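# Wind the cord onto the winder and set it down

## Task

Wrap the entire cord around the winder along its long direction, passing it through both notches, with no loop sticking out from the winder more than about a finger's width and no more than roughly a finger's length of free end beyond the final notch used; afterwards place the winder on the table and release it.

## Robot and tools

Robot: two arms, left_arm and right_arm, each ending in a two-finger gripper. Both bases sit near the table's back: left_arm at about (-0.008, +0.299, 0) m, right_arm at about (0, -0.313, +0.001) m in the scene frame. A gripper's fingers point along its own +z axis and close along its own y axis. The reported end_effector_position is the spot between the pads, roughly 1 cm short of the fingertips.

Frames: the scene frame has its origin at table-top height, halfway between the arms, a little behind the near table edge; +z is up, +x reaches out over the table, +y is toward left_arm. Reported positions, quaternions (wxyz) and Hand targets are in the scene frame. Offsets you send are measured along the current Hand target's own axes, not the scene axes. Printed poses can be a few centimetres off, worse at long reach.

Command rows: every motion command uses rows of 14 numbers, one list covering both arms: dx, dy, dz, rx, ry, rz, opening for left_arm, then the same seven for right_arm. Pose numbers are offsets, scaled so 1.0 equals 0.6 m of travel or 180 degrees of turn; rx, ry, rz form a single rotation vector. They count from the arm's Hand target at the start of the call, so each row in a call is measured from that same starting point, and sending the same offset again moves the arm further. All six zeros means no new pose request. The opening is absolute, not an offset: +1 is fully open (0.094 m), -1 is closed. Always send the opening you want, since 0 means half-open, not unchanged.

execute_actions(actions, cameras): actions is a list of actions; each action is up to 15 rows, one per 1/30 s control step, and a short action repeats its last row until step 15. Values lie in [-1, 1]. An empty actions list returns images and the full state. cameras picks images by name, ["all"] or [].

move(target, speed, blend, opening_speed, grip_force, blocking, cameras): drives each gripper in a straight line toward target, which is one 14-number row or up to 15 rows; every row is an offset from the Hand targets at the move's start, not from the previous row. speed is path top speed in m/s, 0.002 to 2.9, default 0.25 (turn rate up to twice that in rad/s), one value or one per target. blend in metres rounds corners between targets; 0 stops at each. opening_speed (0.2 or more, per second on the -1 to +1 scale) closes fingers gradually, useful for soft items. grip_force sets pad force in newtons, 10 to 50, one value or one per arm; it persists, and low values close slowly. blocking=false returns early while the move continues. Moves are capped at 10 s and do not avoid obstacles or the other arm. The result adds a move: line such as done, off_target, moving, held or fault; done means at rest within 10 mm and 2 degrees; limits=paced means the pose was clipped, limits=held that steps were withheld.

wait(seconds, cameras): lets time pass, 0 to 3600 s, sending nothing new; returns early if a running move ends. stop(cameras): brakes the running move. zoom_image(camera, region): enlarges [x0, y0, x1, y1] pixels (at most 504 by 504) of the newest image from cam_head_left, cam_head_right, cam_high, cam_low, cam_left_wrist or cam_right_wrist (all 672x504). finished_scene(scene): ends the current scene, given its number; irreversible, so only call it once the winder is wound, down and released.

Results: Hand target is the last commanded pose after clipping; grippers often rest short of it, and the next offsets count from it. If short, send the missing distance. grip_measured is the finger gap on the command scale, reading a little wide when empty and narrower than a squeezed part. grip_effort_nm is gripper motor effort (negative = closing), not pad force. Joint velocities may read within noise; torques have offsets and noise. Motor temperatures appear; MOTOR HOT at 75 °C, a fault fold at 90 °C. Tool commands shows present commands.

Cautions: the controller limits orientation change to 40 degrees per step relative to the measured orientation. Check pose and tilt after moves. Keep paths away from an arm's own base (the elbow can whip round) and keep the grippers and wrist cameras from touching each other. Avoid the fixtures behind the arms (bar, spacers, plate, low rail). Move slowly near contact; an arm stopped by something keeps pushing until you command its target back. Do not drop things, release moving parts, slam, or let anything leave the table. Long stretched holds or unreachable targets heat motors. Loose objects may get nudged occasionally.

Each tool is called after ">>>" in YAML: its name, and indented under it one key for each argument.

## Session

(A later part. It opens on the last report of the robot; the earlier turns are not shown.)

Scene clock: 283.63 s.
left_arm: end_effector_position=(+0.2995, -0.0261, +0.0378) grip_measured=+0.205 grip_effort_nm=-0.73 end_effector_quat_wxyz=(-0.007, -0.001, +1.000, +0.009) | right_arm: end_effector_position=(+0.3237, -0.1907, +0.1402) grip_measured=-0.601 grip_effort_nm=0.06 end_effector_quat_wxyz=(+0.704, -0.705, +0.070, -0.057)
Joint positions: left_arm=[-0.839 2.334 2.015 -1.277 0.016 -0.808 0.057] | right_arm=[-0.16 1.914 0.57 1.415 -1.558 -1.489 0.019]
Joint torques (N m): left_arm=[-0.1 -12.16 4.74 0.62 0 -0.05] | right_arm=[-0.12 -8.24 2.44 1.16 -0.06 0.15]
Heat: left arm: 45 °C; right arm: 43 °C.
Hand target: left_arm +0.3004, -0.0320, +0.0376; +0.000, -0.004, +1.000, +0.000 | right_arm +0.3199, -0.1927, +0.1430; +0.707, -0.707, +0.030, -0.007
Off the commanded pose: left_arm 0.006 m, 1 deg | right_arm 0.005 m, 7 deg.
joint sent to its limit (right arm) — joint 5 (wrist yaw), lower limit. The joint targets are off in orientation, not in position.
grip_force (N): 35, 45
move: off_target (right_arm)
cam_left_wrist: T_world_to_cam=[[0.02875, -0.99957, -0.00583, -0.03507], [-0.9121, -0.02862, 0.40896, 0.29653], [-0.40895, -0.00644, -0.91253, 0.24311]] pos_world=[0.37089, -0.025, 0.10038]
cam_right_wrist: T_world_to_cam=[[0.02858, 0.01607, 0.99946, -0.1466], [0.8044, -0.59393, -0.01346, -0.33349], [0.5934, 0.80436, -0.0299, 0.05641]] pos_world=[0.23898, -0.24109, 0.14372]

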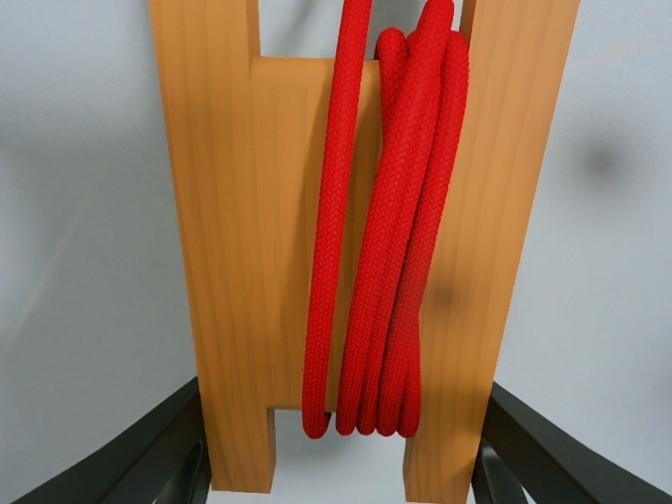

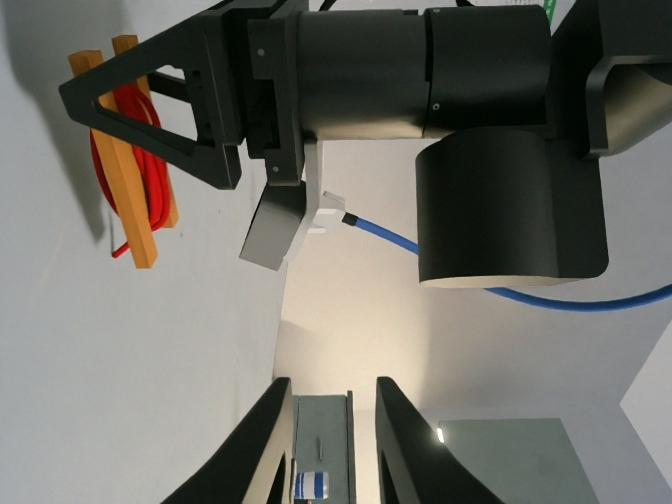

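>>> move:
  target: [0,0,0.0233,0,0,0,0.0,0,0,0,0,0,0,-0.6]
  speed: 0.04
  cameras: ["cam_left_wrist","cam_right_wrist"]

>>> zoom_image:
  camera: "cam_right_wrist"
  region: [0, 0, 260, 330]

Scene clock: 284.90 s.
left_arm: end_effector_position=(+0.2992, -0.0273, +0.0267) grip_measured=+0.205 grip_effort_nm=-0.73 end_effector_quat_wxyz=(-0.005, +0.000, +1.000, +0.006) | right_arm: end_effector_position=(+0.3237, -0.1907, +0.1402) grip_measured=-0.601 grip_effort_nm=0.06 end_effector_quat_wxyz=(+0.704, -0.705, +0.070, -0.057)
Joint positions: left_arm=[-0.842 2.334 1.971 -1.226 0.016 -0.809 0.057] | right_arm=[-0.16 1.914 0.57 1.415 -1.558 -1.488 0.019]
Joint torques (N m): left_arm=[0.09 -11.54 4.81 0.61 0 -0.04] | right_arm=[-0.14 -8.27 2.21 1.15 -0.06 0.21]
Heat: left arm: 45 °C; right arm: 42 °C.
Hand target: left_arm +0.3005, -0.0320, +0.0236; +0.000, -0.004, +1.000, +0.000 | right_arm +0.3201, -0.1920, +0.1429; +0.704, -0.705, +0.073, -0.051 (not the last commanded pose)
Off the commanded pose: left_arm 0.006 m, 1 deg | right_arm 0.005 m, 7 deg.
joint at its limit (right arm) — joint 5 (wrist yaw), lower limit.
grip_force (N): 35, 45
move: done
cam_left_wrist: T_world_to_cam=[[0.02642, -0.99965, -0.00075, -0.03571], [-0.91406, -0.02446, 0.40483, 0.30154], [-0.40471, -0.01001, -0.91439, 0.2316]] pos_world=[0.3703, -0.026, 0.08967]
cam_right_wrist: T_world_to_cam=[[0.02894, 0.01605, 0.99945, -0.14669], [0.8044, -0.59393, -0.01375, -0.33345], [0.59339, 0.80435, -0.0301, 0.05644]] pos_world=[0.23898, -0.24109, 0.14372]

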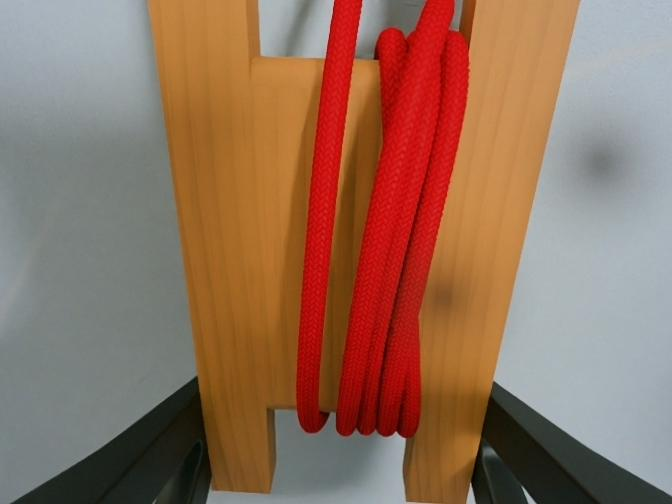

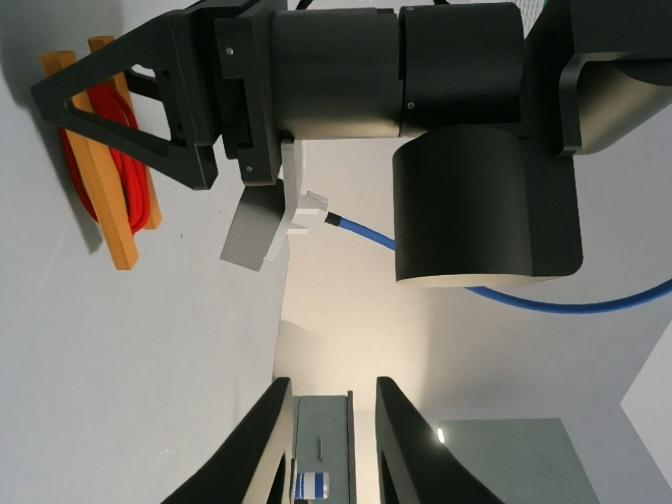

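Scaled by 1.527 from the camera's image (finer frame: 960x720).

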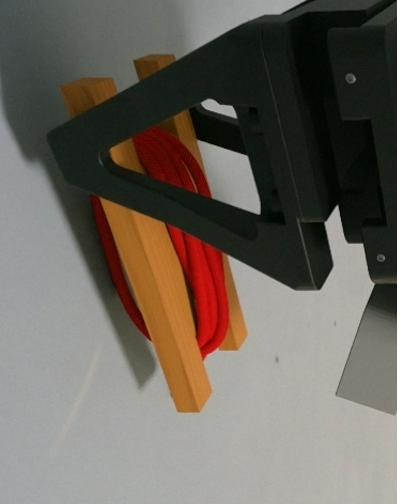

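>>> move:
  target: [0,0,0.0167,0,0,0,0.0,0,0,0,0,0,0,-0.6]
  speed: 0.03
  cameras: ["cam_left_wrist","cam_right_wrist"]

>>> zoom_image:
  camera: "cam_right_wrist"
  region: [0, 0, 260, 330]

Scene clock: 286.07 s.
left_arm: end_effector_position=(+0.2995, -0.0275, +0.0195) grip_measured=+0.205 grip_effort_nm=-0.73 end_effector_quat_wxyz=(-0.003, +0.000, +1.000, +0.004) | right_arm: end_effector_position=(+0.3237, -0.1907, +0.1402) grip_measured=-0.601 grip_effort_nm=0.07 end_effector_quat_wxyz=(+0.704, -0.705, +0.070, -0.057)
Joint positions: left_arm=[-0.842 2.334 1.942 -1.192 0.016 -0.809 0.057] | right_arm=[-0.16 1.914 0.57 1.415 -1.558 -1.488 0.019]
Joint torques (N m): left_arm=[0.05 -10.88 4.74 0.65 0 -0.04] | right_arm=[-0.35 -8.29 2.44 1.16 -0.08 0.16]
Heat: left arm: 45 °C; right arm: 42 °C.
Hand target: left_arm +0.3005, -0.0320, +0.0136; +0.000, -0.004, +1.000, +0.000 | right_arm +0.3201, -0.1920, +0.1429; +0.704, -0.705, +0.073, -0.051
Off the commanded pose: left_arm 0.007 m, 1 deg | right_arm 0.005 m, 1 deg.
joint at its limit (right arm) — joint 5 (wrist yaw), lower limit.
grip_force (N): 35, 45
move: done
cam_left_wrist: T_world_to_cam=[[0.027, -0.99963, 0.00352, -0.03619], [-0.91567, -0.02332, 0.40126, 0.30539], [-0.40103, -0.01406, -0.91596, 0.2239]] pos_world=[0.3704, -0.02591, 0.08267]
cam_right_wrist: T_world_to_cam=[[0.02894, 0.01605, 0.99945, -0.14669], [0.8044, -0.59393, -0.01375, -0.33345], [0.59339, 0.80435, -0.0301, 0.05644]] pos_world=[0.23898, -0.24109, 0.14372]

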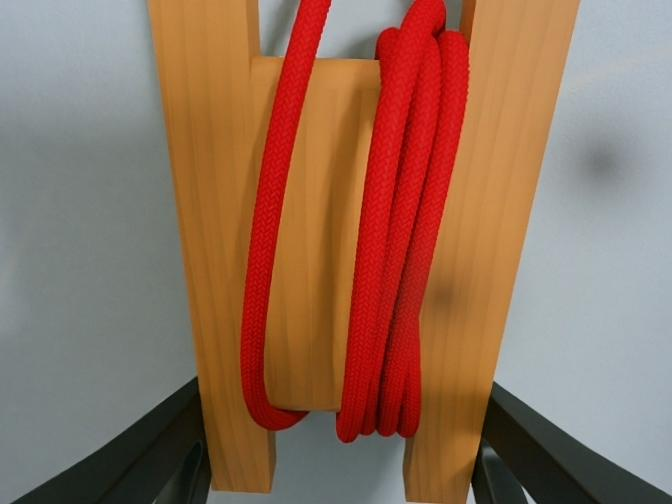

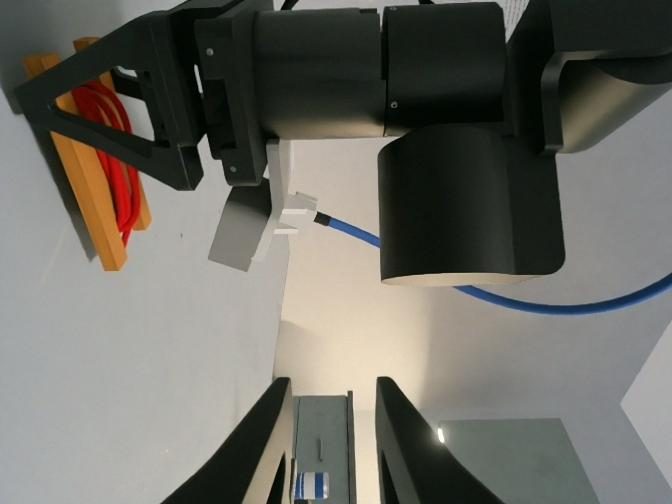

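Scaled by 1.527 from the camera's image (finer frame: 960x720).

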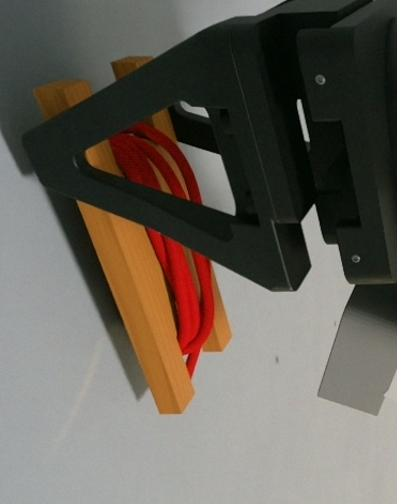

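>>> move:
  target: [0,0,0.01,0,0,0,0.0,0,0,0,0,0,0,-0.6]
  speed: 0.03
  cameras: ["cam_left_wrist","cam_right_wrist"]

>>> zoom_image:
  camera: "cam_right_wrist"
  region: [0, 0, 260, 330]

Scene clock: 287.03 s.
left_arm: end_effector_position=(+0.3000, -0.0280, +0.0160) grip_measured=+0.205 grip_effort_nm=-0.73 end_effector_quat_wxyz=(-0.001, +0.000, +1.000, +0.002) | right_arm: end_effector_position=(+0.3237, -0.1907, +0.1402) grip_measured=-0.601 grip_effort_nm=0.06 end_effector_quat_wxyz=(+0.704, -0.705, +0.070, -0.057)
Joint positions: left_arm=[-0.842 2.334 1.928 -1.173 0.016 -0.809 0.057] | right_arm=[-0.16 1.914 0.57 1.415 -1.558 -1.488 0.019]
Joint torques (N m): left_arm=[0.01 -10.44 4.6 0.61 0 -0.05] | right_arm=[-0.24 -8.42 2.41 1.17 -0.07 0.19]
Heat: left arm: 45 °C; right arm: 42 °C.
Hand target: left_arm +0.3004, -0.0320, +0.0075; +0.000, -0.004, +1.000, +0.000 | right_arm +0.3201, -0.1920, +0.1429; +0.704, -0.705, +0.073, -0.051
Off the commanded pose: left_arm 0.009 m, 1 deg | right_arm 0.005 m, 1 deg.
joint at its limit (right arm) — joint 5 (wrist yaw), lower limit.
grip_force (N): 35, 45
move: done
cam_left_wrist: T_world_to_cam=[[0.02693, -0.99961, 0.00741, -0.03677], [-0.91692, -0.02175, 0.39848, 0.30772], [-0.39816, -0.01753, -0.91715, 0.21993]] pos_world=[0.37071, -0.02621, 0.07936]
cam_right_wrist: T_world_to_cam=[[0.02894, 0.01605, 0.99945, -0.14669], [0.8044, -0.59393, -0.01375, -0.33345], [0.59339, 0.80435, -0.0301, 0.05644]] pos_world=[0.23898, -0.24109, 0.14372]

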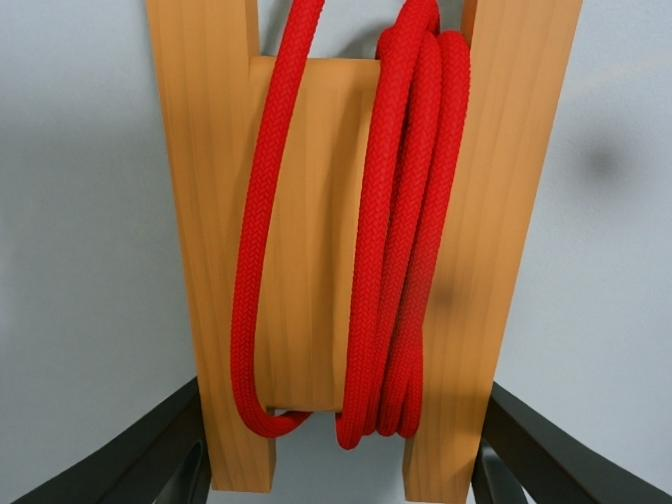

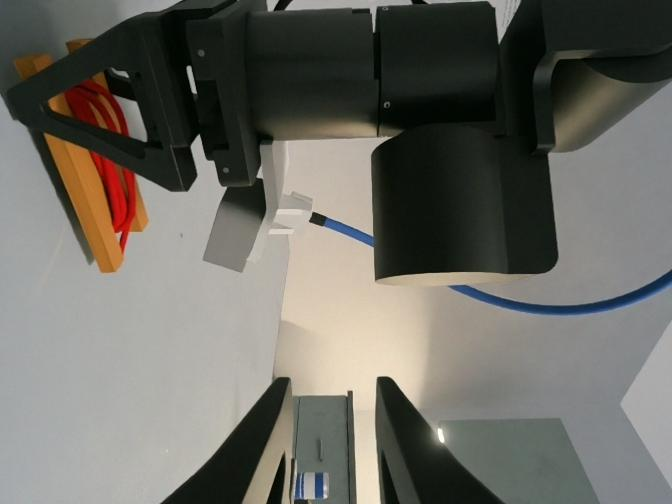

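Scaled by 1.527 from the camera's image (finer frame: 960x720).

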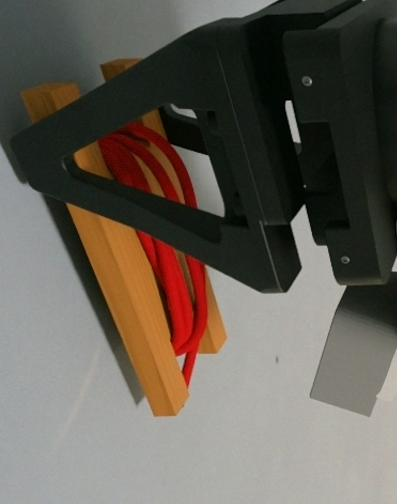

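>>> move:
  target: [0,0,0.0083,0,0,0,0.0,0,0,0,0,0,0,-0.6]
  speed: 0.03
  cameras: ["cam_low","cam_left_wrist"]

>>> zoom_image:
  camera: "cam_low"
  region: [270, 170, 410, 290]

Scene clock: 287.80 s.
left_arm: end_effector_position=(+0.3002, -0.0293, +0.0139) grip_measured=+0.204 grip_effort_nm=-0.73 end_effector_quat_wxyz=(+0.001, +0.000, +1.000, +0.000) | right_arm: end_effector_position=(+0.3237, -0.1907, +0.1402) grip_measured=-0.601 grip_effort_nm=0.06 end_effector_quat_wxyz=(+0.704, -0.705, +0.070, -0.057)
Joint positions: left_arm=[-0.844 2.334 1.92 -1.159 0.016 -0.81 0.057] | right_arm=[-0.16 1.914 0.57 1.415 -1.558 -1.488 0.019]
Joint torques (N m): left_arm=[0.2 -10.09 4.12 0.73 -0.01 -0.08] | right_arm=[-0.14 -8.27 2.41 1.16 -0.08 0.14]
Heat: left arm: 45 °C; right arm: 42 °C.
Hand target: left_arm +0.3005, -0.0320, +0.0026; +0.000, -0.004, +1.000, +0.000 | right_arm +0.3201, -0.1920, +0.1429; +0.704, -0.705, +0.073, -0.051
Off the commanded pose: left_arm 0.012 m, 1 deg | right_arm 0.005 m, 1 deg.
joint at its limit (right arm) — joint 5 (wrist yaw), lower limit.
grip_force (N): 35, 45
move: off_target (left_arm)
cam_left_wrist: T_world_to_cam=[[0.02598, -0.9996, 0.01161, -0.03783], [-0.91849, -0.01929, 0.39498, 0.30924], [-0.3946, -0.02092, -0.91861, 0.21692]] pos_world=[0.37061, -0.02732, 0.07756]

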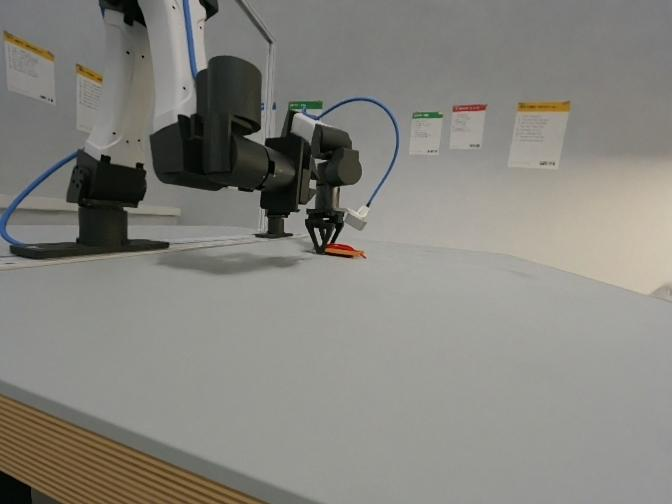

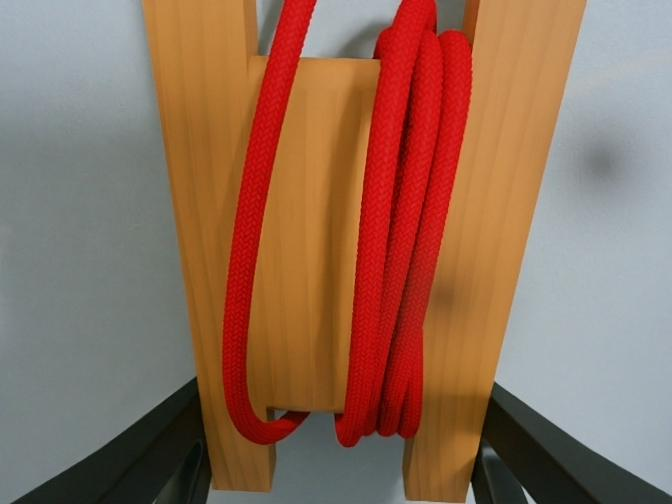

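Scaled by 3.600 from the camera's image (finer frame: 960x720).

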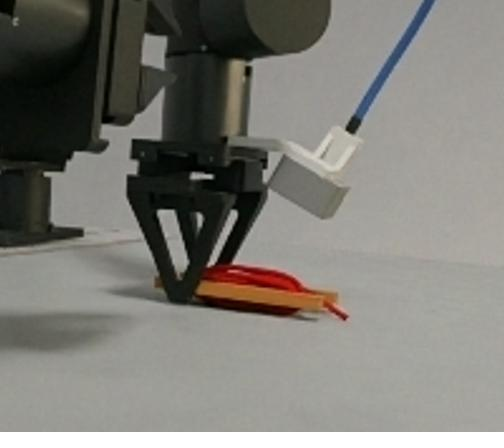

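>>> move:
  target:
    - [0,0,-0.012,0,0,0,0.0,0,0,0,0,0,0,-0.6]
    - [0,0,-0.012,0,0,0,0.42,0,0,0,0,0,0,-0.6]
  speed: 0.05
  opening_speed: 0.4
  cameras: ["cam_low","cam_left_wrist"]

>>> zoom_image:
  camera: "cam_low"
  region: [270, 170, 410, 290]

Scene clock: 289.93 s.
left_arm: end_effector_position=(+0.3002, -0.0293, +0.0139) grip_measured=+0.417 grip_effort_nm=0.13 end_effector_quat_wxyz=(+0.001, +0.000, +1.000, +0.000) | right_arm: end_effector_position=(+0.3237, -0.1907, +0.1402) grip_measured=-0.601 grip_effort_nm=0.06 end_effector_quat_wxyz=(+0.704, -0.705, +0.070, -0.057)
Joint positions: left_arm=[-0.844 2.334 1.92 -1.159 0.016 -0.81 0.067] | right_arm=[-0.16 1.914 0.57 1.415 -1.558 -1.488 0.019]
Joint torques (N m): left_arm=[0.2 -10.84 5.59 0.48 -0.01 -0.03] | right_arm=[-0.2 -8.2 2.17 1.16 -0.06 0.19]
Heat: left arm: 45 °C; right arm: 42 °C.
Hand target: left_arm +0.3005, -0.0320, +0.0098; +0.000, -0.004, +1.000, +0.000 | right_arm +0.3201, -0.1920, +0.1429; +0.704, -0.705, +0.073, -0.051
Off the commanded pose: left_arm 0.005 m, 1 deg | right_arm 0.005 m, 1 deg.
joint at its limit (right arm) — joint 5 (wrist yaw), lower limit.
grip_force (N): 35, 45
move: done
cam_left_wrist: T_world_to_cam=[[0.02598, -0.9996, 0.01161, -0.03783], [-0.91849, -0.01929, 0.39498, 0.30924], [-0.3946, -0.02092, -0.91861, 0.21692]] pos_world=[0.37061, -0.02732, 0.07756]

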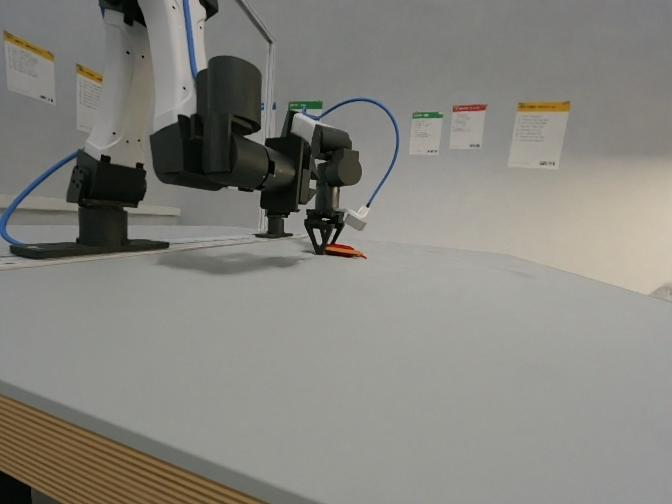

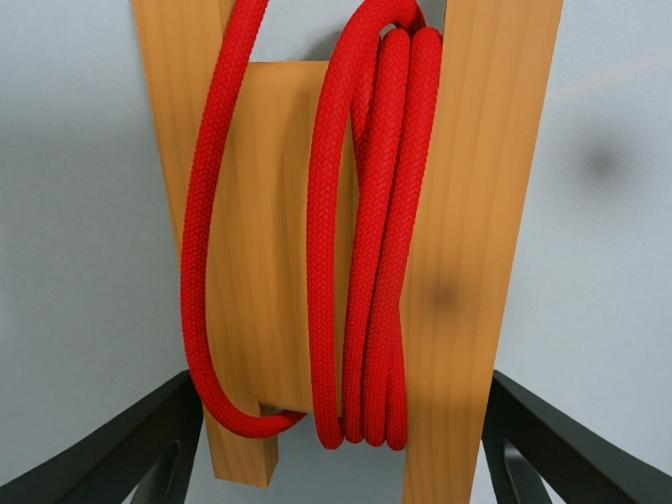

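Scaled by 3.600 from the camera's image (finer frame: 960x720).

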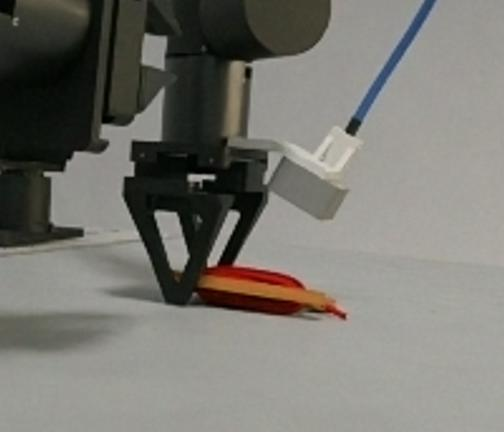

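>>> move:
  target:
    - [0,0,0,0,0,0,0.7,0,0,0,0,0,0,-0.6]
    - [0,0,-0.15,0,0,0,0.7,0,0,0,0,0,0,-0.6]
  speed: 0.08
  cameras: ["cam_low","cam_left_wrist","cam_right_wrist"]

>>> zoom_image:
  camera: "cam_low"
  region: [290, 200, 400, 290]

>>> zoom_image:
  camera: "cam_right_wrist"
  region: [0, 0, 260, 330]

Scene clock: 293.20 s.
left_arm: end_effector_position=(+0.2991, -0.0303, +0.0977) grip_measured=+0.698 grip_effort_nm=0.13 end_effector_quat_wxyz=(+0.000, +0.000, +1.000, +0.001) | right_arm: end_effector_position=(+0.3237, -0.1907, +0.1402) grip_measured=-0.601 grip_effort_nm=0.06 end_effector_quat_wxyz=(+0.704, -0.705, +0.070, -0.057)
Joint positions: left_arm=[-0.844 2.334 2.254 -1.494 0.016 -0.81 0.08] | right_arm=[-0.16 1.914 0.57 1.415 -1.558 -1.488 0.019]
Joint torques (N m): left_arm=[0.46 -10.7 7.51 0.25 -0.01 0] | right_arm=[-0.29 -8.25 2.32 1.15 -0.09 0.19]
Heat: left arm: 45 °C; right arm: 41 °C.
Hand target: left_arm +0.3005, -0.0320, +0.0998; +0.000, -0.004, +1.000, +0.000 | right_arm +0.3201, -0.1920, +0.1429; +0.704, -0.705, +0.073, -0.051
Off the commanded pose: left_arm 0.003 m, 1 deg | right_arm 0.005 m, 1 deg.
joint at its limit (right arm) — joint 5 (wrist yaw), lower limit.
grip_force (N): 35, 45
move: done
cam_left_wrist: T_world_to_cam=[[0.02606, -0.9996, 0.01056, -0.03964], [-0.91808, -0.01975, 0.39591, 0.27489], [-0.39554, -0.02001, -0.91823, 0.29379]] pos_world=[0.36961, -0.02831, 0.16136]
cam_right_wrist: T_world_to_cam=[[0.02894, 0.01605, 0.99945, -0.14669], [0.8044, -0.59393, -0.01375, -0.33345], [0.59339, 0.80435, -0.0301, 0.05644]] pos_world=[0.23898, -0.24109, 0.14372]

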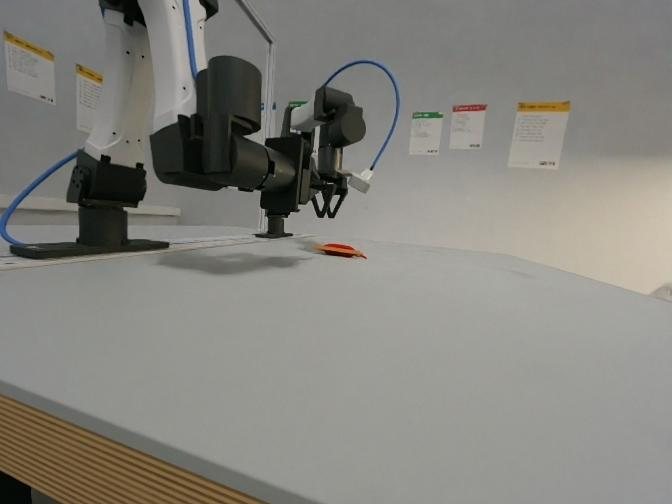

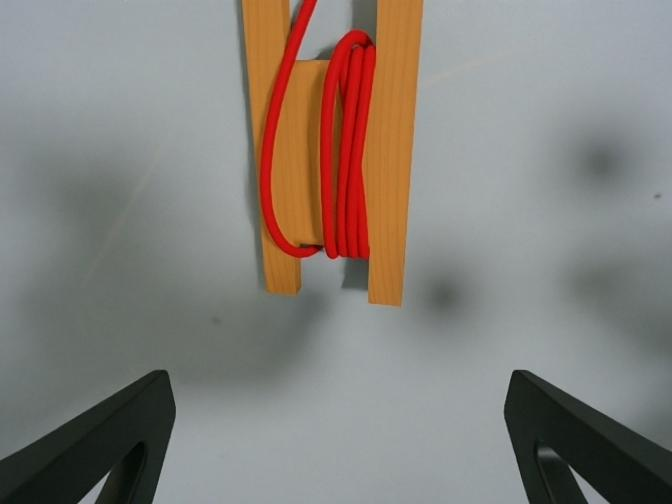

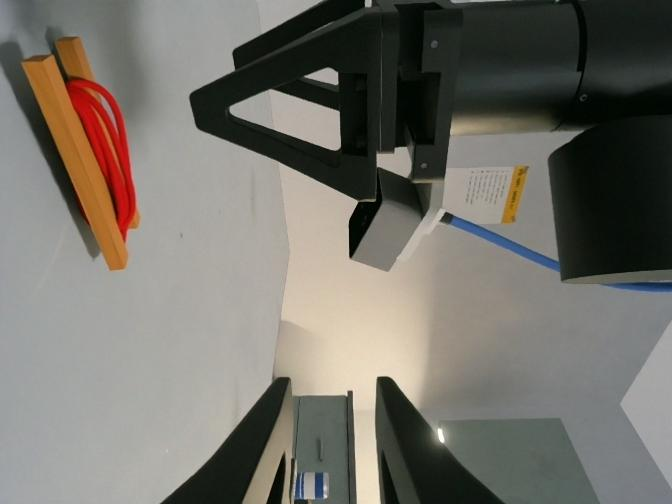

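Scaled by 4.582 from the camera's image (finer frame: 960x720).

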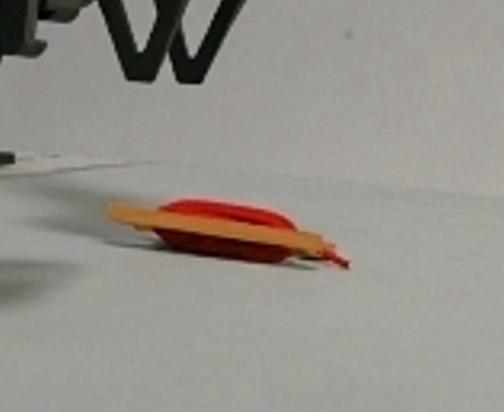

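Scaled by 1.527 from the camera's image (finer frame: 960x720).

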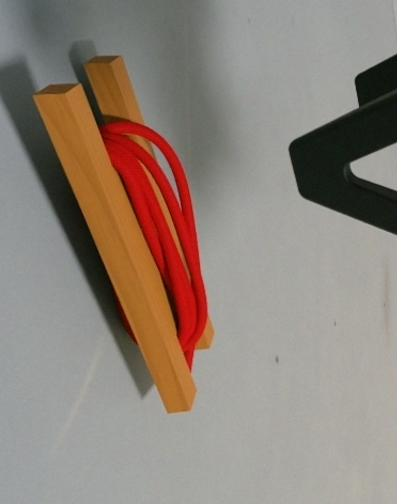

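>>> move:
  target: [0,0,-0.12,0,0,0,0.7,0,0,0,0,0,0,-0.6]
  speed: 0.15
  cameras: ["cam_left_wrist","cam_high"]

>>> zoom_image:
  camera: "cam_left_wrist"
  region: [200, 0, 460, 200]

>>> zoom_image:
  camera: "cam_high"
  region: [320, 210, 420, 290]

Scene clock: 294.90 s.
left_arm: end_effector_position=(+0.3000, -0.0326, +0.1492) grip_measured=+0.698 grip_effort_nm=0.13 end_effector_quat_wxyz=(+0.032, +0.001, +0.999, -0.033) | right_arm: end_effector_position=(+0.3237, -0.1907, +0.1402) grip_measured=-0.601 grip_effort_nm=0.06 end_effector_quat_wxyz=(+0.704, -0.705, +0.070, -0.057)
Joint positions: left_arm=[-0.844 2.282 2.369 -1.57 0.016 -0.81 0.08] | right_arm=[-0.16 1.914 0.57 1.415 -1.558 -1.488 0.019]
Joint torques (N m): left_arm=[0.68 -14.94 7.15 0.45 0 0.01] | right_arm=[-0.17 -8.32 2.59 1.17 -0.07 0.17]
Heat: left arm: 45 °C; right arm: 41 °C.
Hand target: left_arm +0.3005, -0.0320, +0.1718; +0.000, -0.004, +1.000, +0.000 | right_arm +0.3201, -0.1920, +0.1429; +0.704, -0.705, +0.073, -0.051
Off the commanded pose: left_arm 0.023 m, 5 deg | right_arm 0.005 m, 1 deg.
joint sent to its limit (left arm) — joint 4 (wrist pitch), lower limit. The joint targets are off in orientation, not in position.
joint at its limit (right arm) — joint 5 (wrist yaw), lower limit.
grip_force (N): 35, 45
move: off_target (left_arm)
cam_left_wrist: T_world_to_cam=[[0.02159, -0.99662, 0.0792, -0.05128], [-0.94149, 0.00638, 0.33699, 0.27193], [-0.33636, -0.08184, -0.93817, 0.32453]] pos_world=[0.36628, -0.02629, 0.21689]
Images, in order (width x height): cam_high 672x504, cam_left_wrist 672x504.

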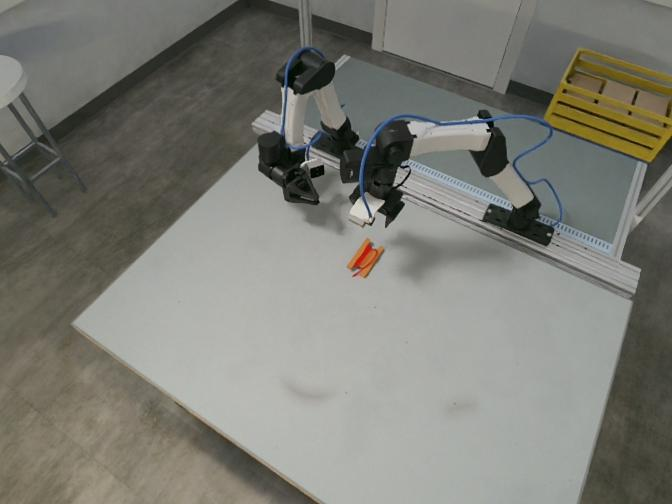

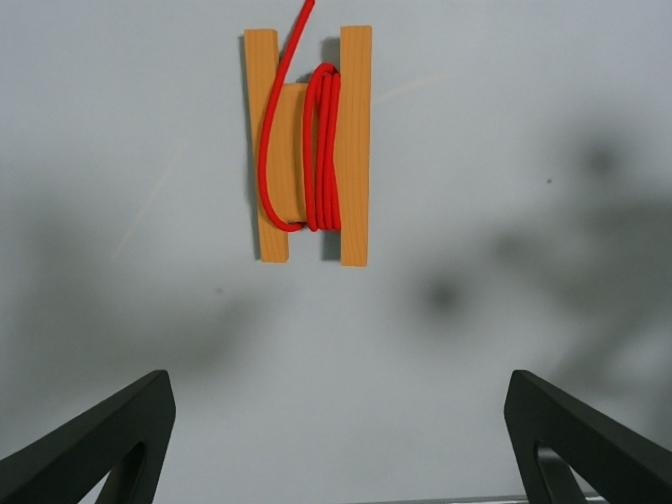

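Scaled by 1.938 from the camera's image (finer frame: 960x720).

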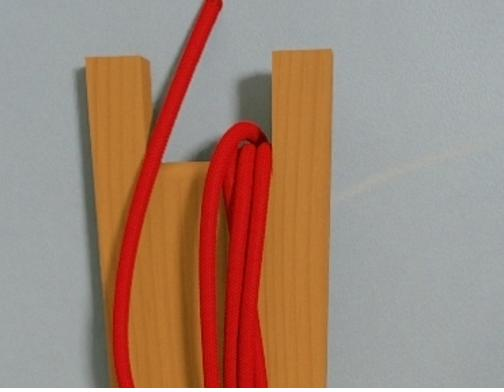

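Scaled by 5.040 from the camera's image (finer frame: 960x720).

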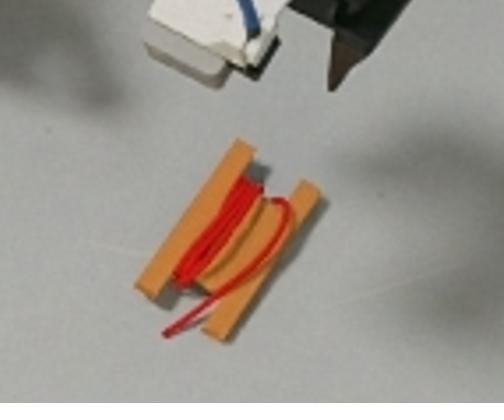

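>>> move:
  target:
    - [-0.0028,-0.0030,0.22,0,0,0,0.7,0,0,0,0,0,0,-0.6]
    - [-0.0028,-0.0042,0.2713,0,0,0,0.7,0,0,0,0,0,0,-0.6]
  speed: [0.12,0.05]
  blend: [0.01,0]
  cameras: ["cam_left_wrist","cam_right_wrist"]

Scene clock: 300.23 s.
left_arm: end_effector_position=(+0.3014, -0.0307, +0.0163) grip_measured=+0.698 grip_effort_nm=0.14 end_effector_quat_wxyz=(-0.002, +0.000, +1.000, +0.002) | right_arm: end_effector_position=(+0.3237, -0.1907, +0.1402) grip_measured=-0.601 grip_effort_nm=0.06 end_effector_quat_wxyz=(+0.704, -0.705, +0.070, -0.057)
Joint positions: left_arm=[-0.844 2.348 1.953 -1.185 0.016 -0.81 0.08] | right_arm=[-0.16 1.914 0.57 1.415 -1.558 -1.488 0.019]
Joint torques (N m): left_arm=[0.1 -10.52 4.79 0.63 0 -0.06] | right_arm=[-0.24 -8.29 2.45 1.15 -0.11 0.19]
Heat: left arm: 45 °C; right arm: 42 °C.
Hand target: left_arm +0.3022, -0.0344, +0.0089; +0.000, -0.004, +1.000, +0.000 | right_arm +0.3201, -0.1920, +0.1429; +0.704, -0.705, +0.073, -0.051
Off the commanded pose: left_arm 0.008 m, 1 deg | right_arm 0.005 m, 1 deg.
joint at its limit (right arm) — joint 5 (wrist yaw), lower limit.
grip_force (N): 35, 45
move: done
cam_left_wrist: T_world_to_cam=[[0.02623, -0.99963, 0.00685, -0.03921], [-0.9167, -0.02132, 0.39899, 0.30871], [-0.3987, -0.01674, -0.91693, 0.22092]] pos_world=[0.37211, -0.02891, 0.07966]
cam_right_wrist: T_world_to_cam=[[0.02894, 0.01605, 0.99945, -0.14669], [0.8044, -0.59393, -0.01375, -0.33345], [0.59339, 0.80435, -0.0301, 0.05644]] pos_world=[0.23898, -0.24109, 0.14372]

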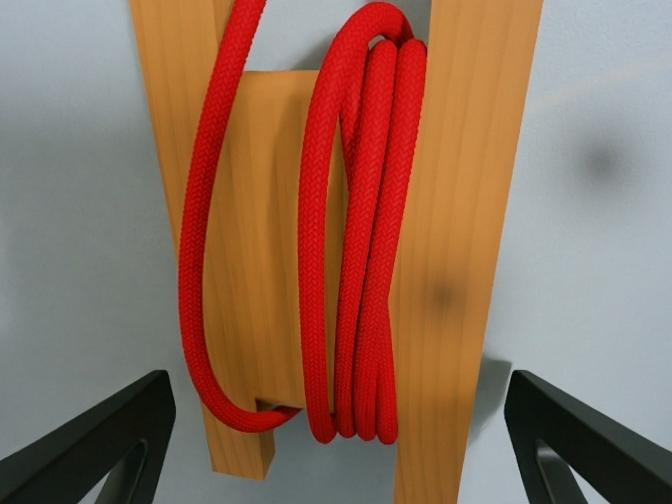

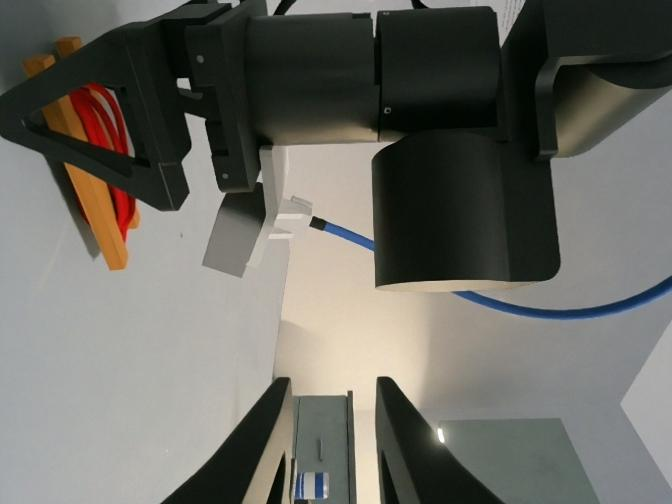

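>>> execute_actions:
  actions: []
  cameras: ["cam_left_wrist","cam_right_wrist","cam_low","cam_high"]

Scene clock: 301.07 s.
left_arm: end_effector_position=(+0.3015, -0.0308, +0.0163) grip_measured=+0.698 grip_effort_nm=0.14 end_effector_quat_wxyz=(-0.001, +0.000, +1.000, +0.002) | right_arm: end_effector_position=(+0.3237, -0.1907, +0.1402) grip_measured=-0.601 grip_effort_nm=0.06 end_effector_quat_wxyz=(+0.704, -0.705, +0.070, -0.057)
Joint positions: left_arm=[-0.844 2.348 1.953 -1.184 0.016 -0.81 0.08] | right_arm=[-0.16 1.914 0.57 1.415 -1.558 -1.488 0.019]
Joint velocities: within noise
Joint torques (N m): left_arm=[0.09 -10.77 4.81 0.64 0 -0.05] | right_arm=[-0.13 -8.18 2.26 1.16 -0.07 0.14]
Motor temperatures (°C): left_arm=[25 41 45 38 25 25 27] | right_arm=[22 42 35 41 24 27 26]
Heat: left arm: 45 °C; right arm: 42 °C.
Hand target: left_arm +0.3022, -0.0344, +0.0089; +0.000, -0.004, +1.000, +0.000 | right_arm +0.3201, -0.1920, +0.1429; +0.704, -0.705, +0.073, -0.051
Tool commands: left_gripper/opening=+0.7 right_gripper/opening=-0.6
Off the commanded pose: left_arm 0.008 m, 1 deg | right_arm 0.005 m, 1 deg.
grip_force (N): 35, 45
camera_calibration:
cam_left_wrist: T_world_to_cam=[[0.02617, -0.99963, 0.00744, -0.03934], [-0.91694, -0.02104, 0.39848, 0.30894], [-0.39817, -0.01725, -0.91715, 0.22076]] pos_world=[0.37221, -0.02901, 0.07966]
cam_right_wrist: T_world_to_cam=[[0.02894, 0.01605, 0.99945, -0.14669], [0.8044, -0.59393, -0.01375, -0.33345], [0.59339, 0.80435, -0.0301, 0.05644]] pos_world=[0.23898, -0.24109, 0.14372]
Images, in order (width x height): cam_high 672x504, cam_low 672x504, cam_left_wrist 672x504, cam_right_wrist 672x504.

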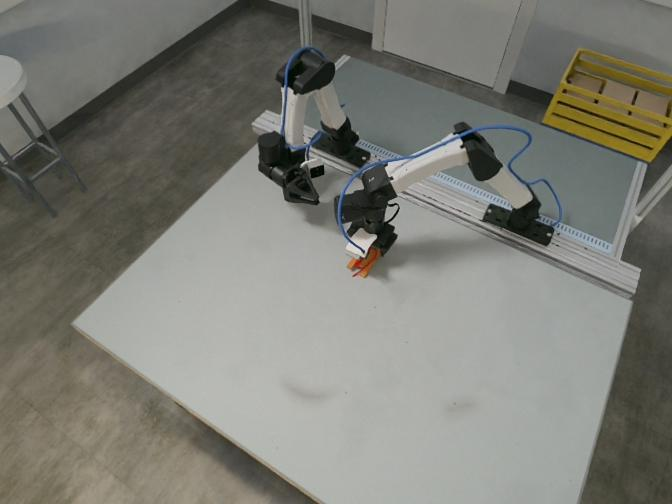

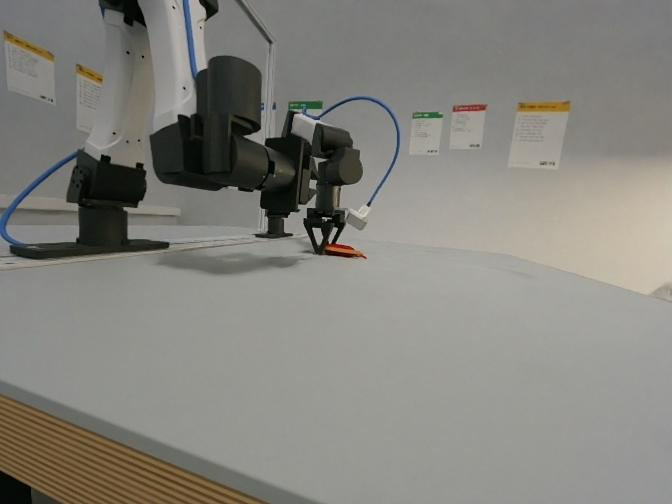

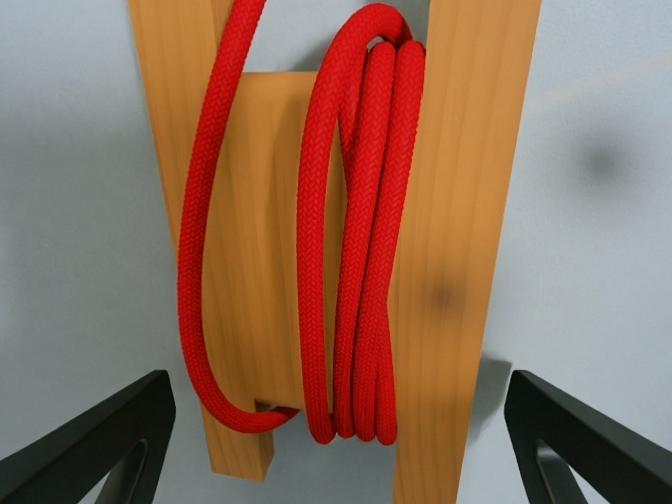

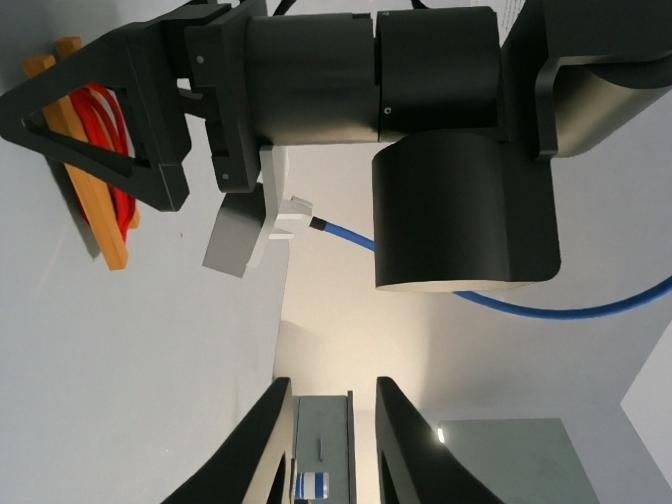

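>>> move:
  target: [0,0,0,0,0,0,0.0,0,0,0,0,0,0,-0.6]
  opening_speed: 0.5
  cameras: ["cam_left_wrist"]

Scene clock: 304.27 s.
left_arm: end_effector_position=(+0.3015, -0.0308, +0.0163) grip_measured=+0.198 grip_effort_nm=-0.73 end_effector_quat_wxyz=(-0.001, +0.000, +1.000, +0.002) | right_arm: end_effector_position=(+0.3237, -0.1907, +0.1402) grip_measured=-0.601 grip_effort_nm=0.06 end_effector_quat_wxyz=(+0.704, -0.705, +0.070, -0.057)
Joint positions: left_arm=[-0.844 2.348 1.953 -1.184 0.016 -0.811 0.056] | right_arm=[-0.16 1.914 0.57 1.415 -1.558 -1.488 0.019]
Joint torques (N m): left_arm=[0.13 -10.65 4.74 0.65 0 -0.05] | right_arm=[-0.18 -8.31 2.4 1.14 -0.09 0.18]
Heat: left arm: 45 °C; right arm: 42 °C.
Hand target: left_arm +0.3022, -0.0344, +0.0089; +0.000, -0.004, +1.000, +0.000 | right_arm +0.3201, -0.1920, +0.1429; +0.704, -0.705, +0.073, -0.051
Off the commanded pose: left_arm 0.008 m, 1 deg | right_arm 0.005 m, 1 deg.
joint at its limit (right arm) — joint 5 (wrist yaw), lower limit.
grip_force (N): 35, 45
move: done
cam_left_wrist: T_world_to_cam=[[0.02658, -0.99962, 0.00736, -0.03948], [-0.91693, -0.02145, 0.39847, 0.30892], [-0.39816, -0.01734, -0.91715, 0.22076]] pos_world=[0.37221, -0.02901, 0.07966]

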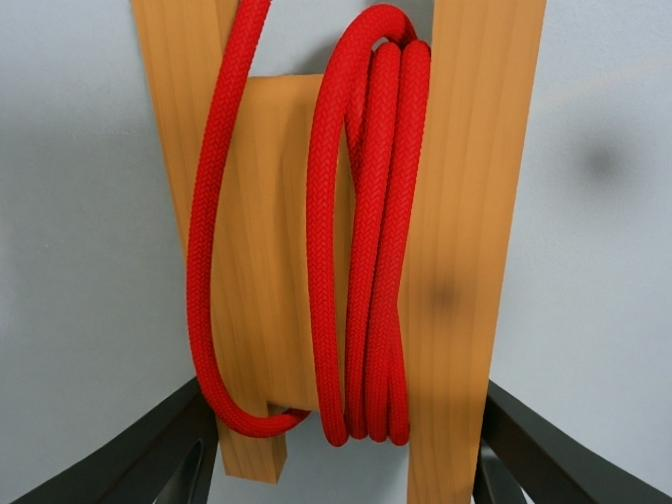

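>>> move:
  target:
    - [0,0,-0.12,0,0,0,0.0,0,0,0,0,0,0,-0.6]
    - [0,0,-0.12,0,-0.167,0,0.0,0,0,0,0,0,0,-0.6]
  speed: 0.12
  cameras: ["cam_left_wrist","cam_right_wrist","cam_low"]

Scene clock: 310.27 s.
left_arm: end_effector_position=(+0.2968, -0.0285, +0.0608) grip_measured=+0.198 grip_effort_nm=-0.73 end_effector_quat_wxyz=(+0.231, +0.007, +0.973, +0.025) | right_arm: end_effector_position=(+0.3237, -0.1907, +0.1402) grip_measured=-0.601 grip_effort_nm=0.06 end_effector_quat_wxyz=(+0.704, -0.705, +0.070, -0.057)
Joint positions: left_arm=[-1.001 2.053 1.574 -0.854 -0.391 -0.91 0.056] | right_arm=[-0.16 1.914 0.57 1.415 -1.558 -1.488 0.019]
Joint torques (N m): left_arm=[0.09 -14.32 5 1.22 -0.41 -0.02] | right_arm=[-0.27 -8.25 2.37 1.12 -0.08 0.2]
Heat: left arm: 45 °C; right arm: 42 °C.
Hand target: left_arm +0.3022, -0.0345, +0.0810; +0.259, -0.004, +0.966, +0.001 | right_arm +0.3201, -0.1920, +0.1429; +0.704, -0.705, +0.073, -0.051
Off the commanded pose: left_arm 0.022 m, 4 deg | right_arm 0.005 m, 1 deg.
joint at its limit (right arm) — joint 5 (wrist yaw), lower limit.
grip_force (N): 35, 45
move: off_target (left_arm)
cam_left_wrist: T_world_to_cam=[[0.01722, -0.99944, -0.0287, -0.03236], [-0.99808, -0.01548, -0.06005, 0.33898], [0.05957, 0.02968, -0.99778, 0.13014]] pos_world=[0.33113, -0.03096, 0.14928]
cam_right_wrist: T_world_to_cam=[[0.02894, 0.01605, 0.99945, -0.14669], [0.8044, -0.59393, -0.01375, -0.33345], [0.59339, 0.80435, -0.0301, 0.05644]] pos_world=[0.23898, -0.24109, 0.14372]
Images, in order (width x height): cam_low 672x504, cam_left_wrist 672x504, cam_right_wrist 672x504.

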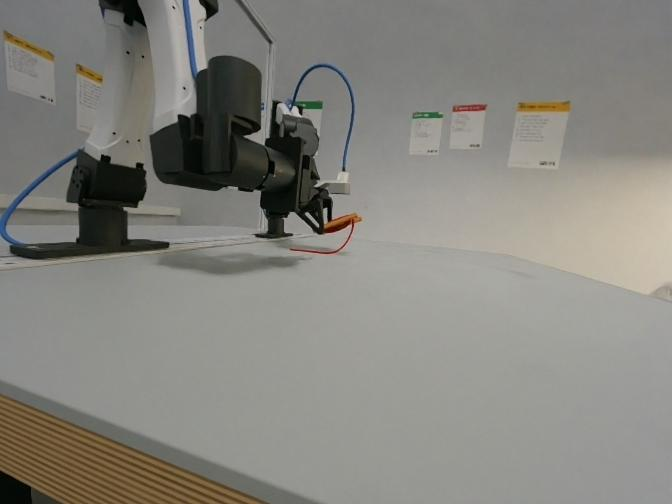

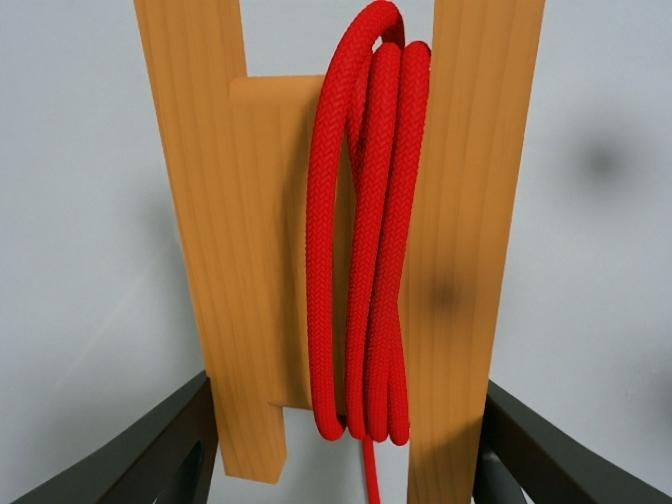

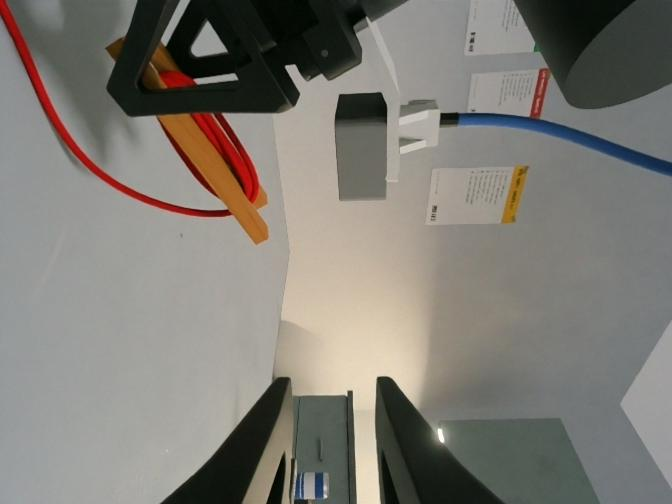

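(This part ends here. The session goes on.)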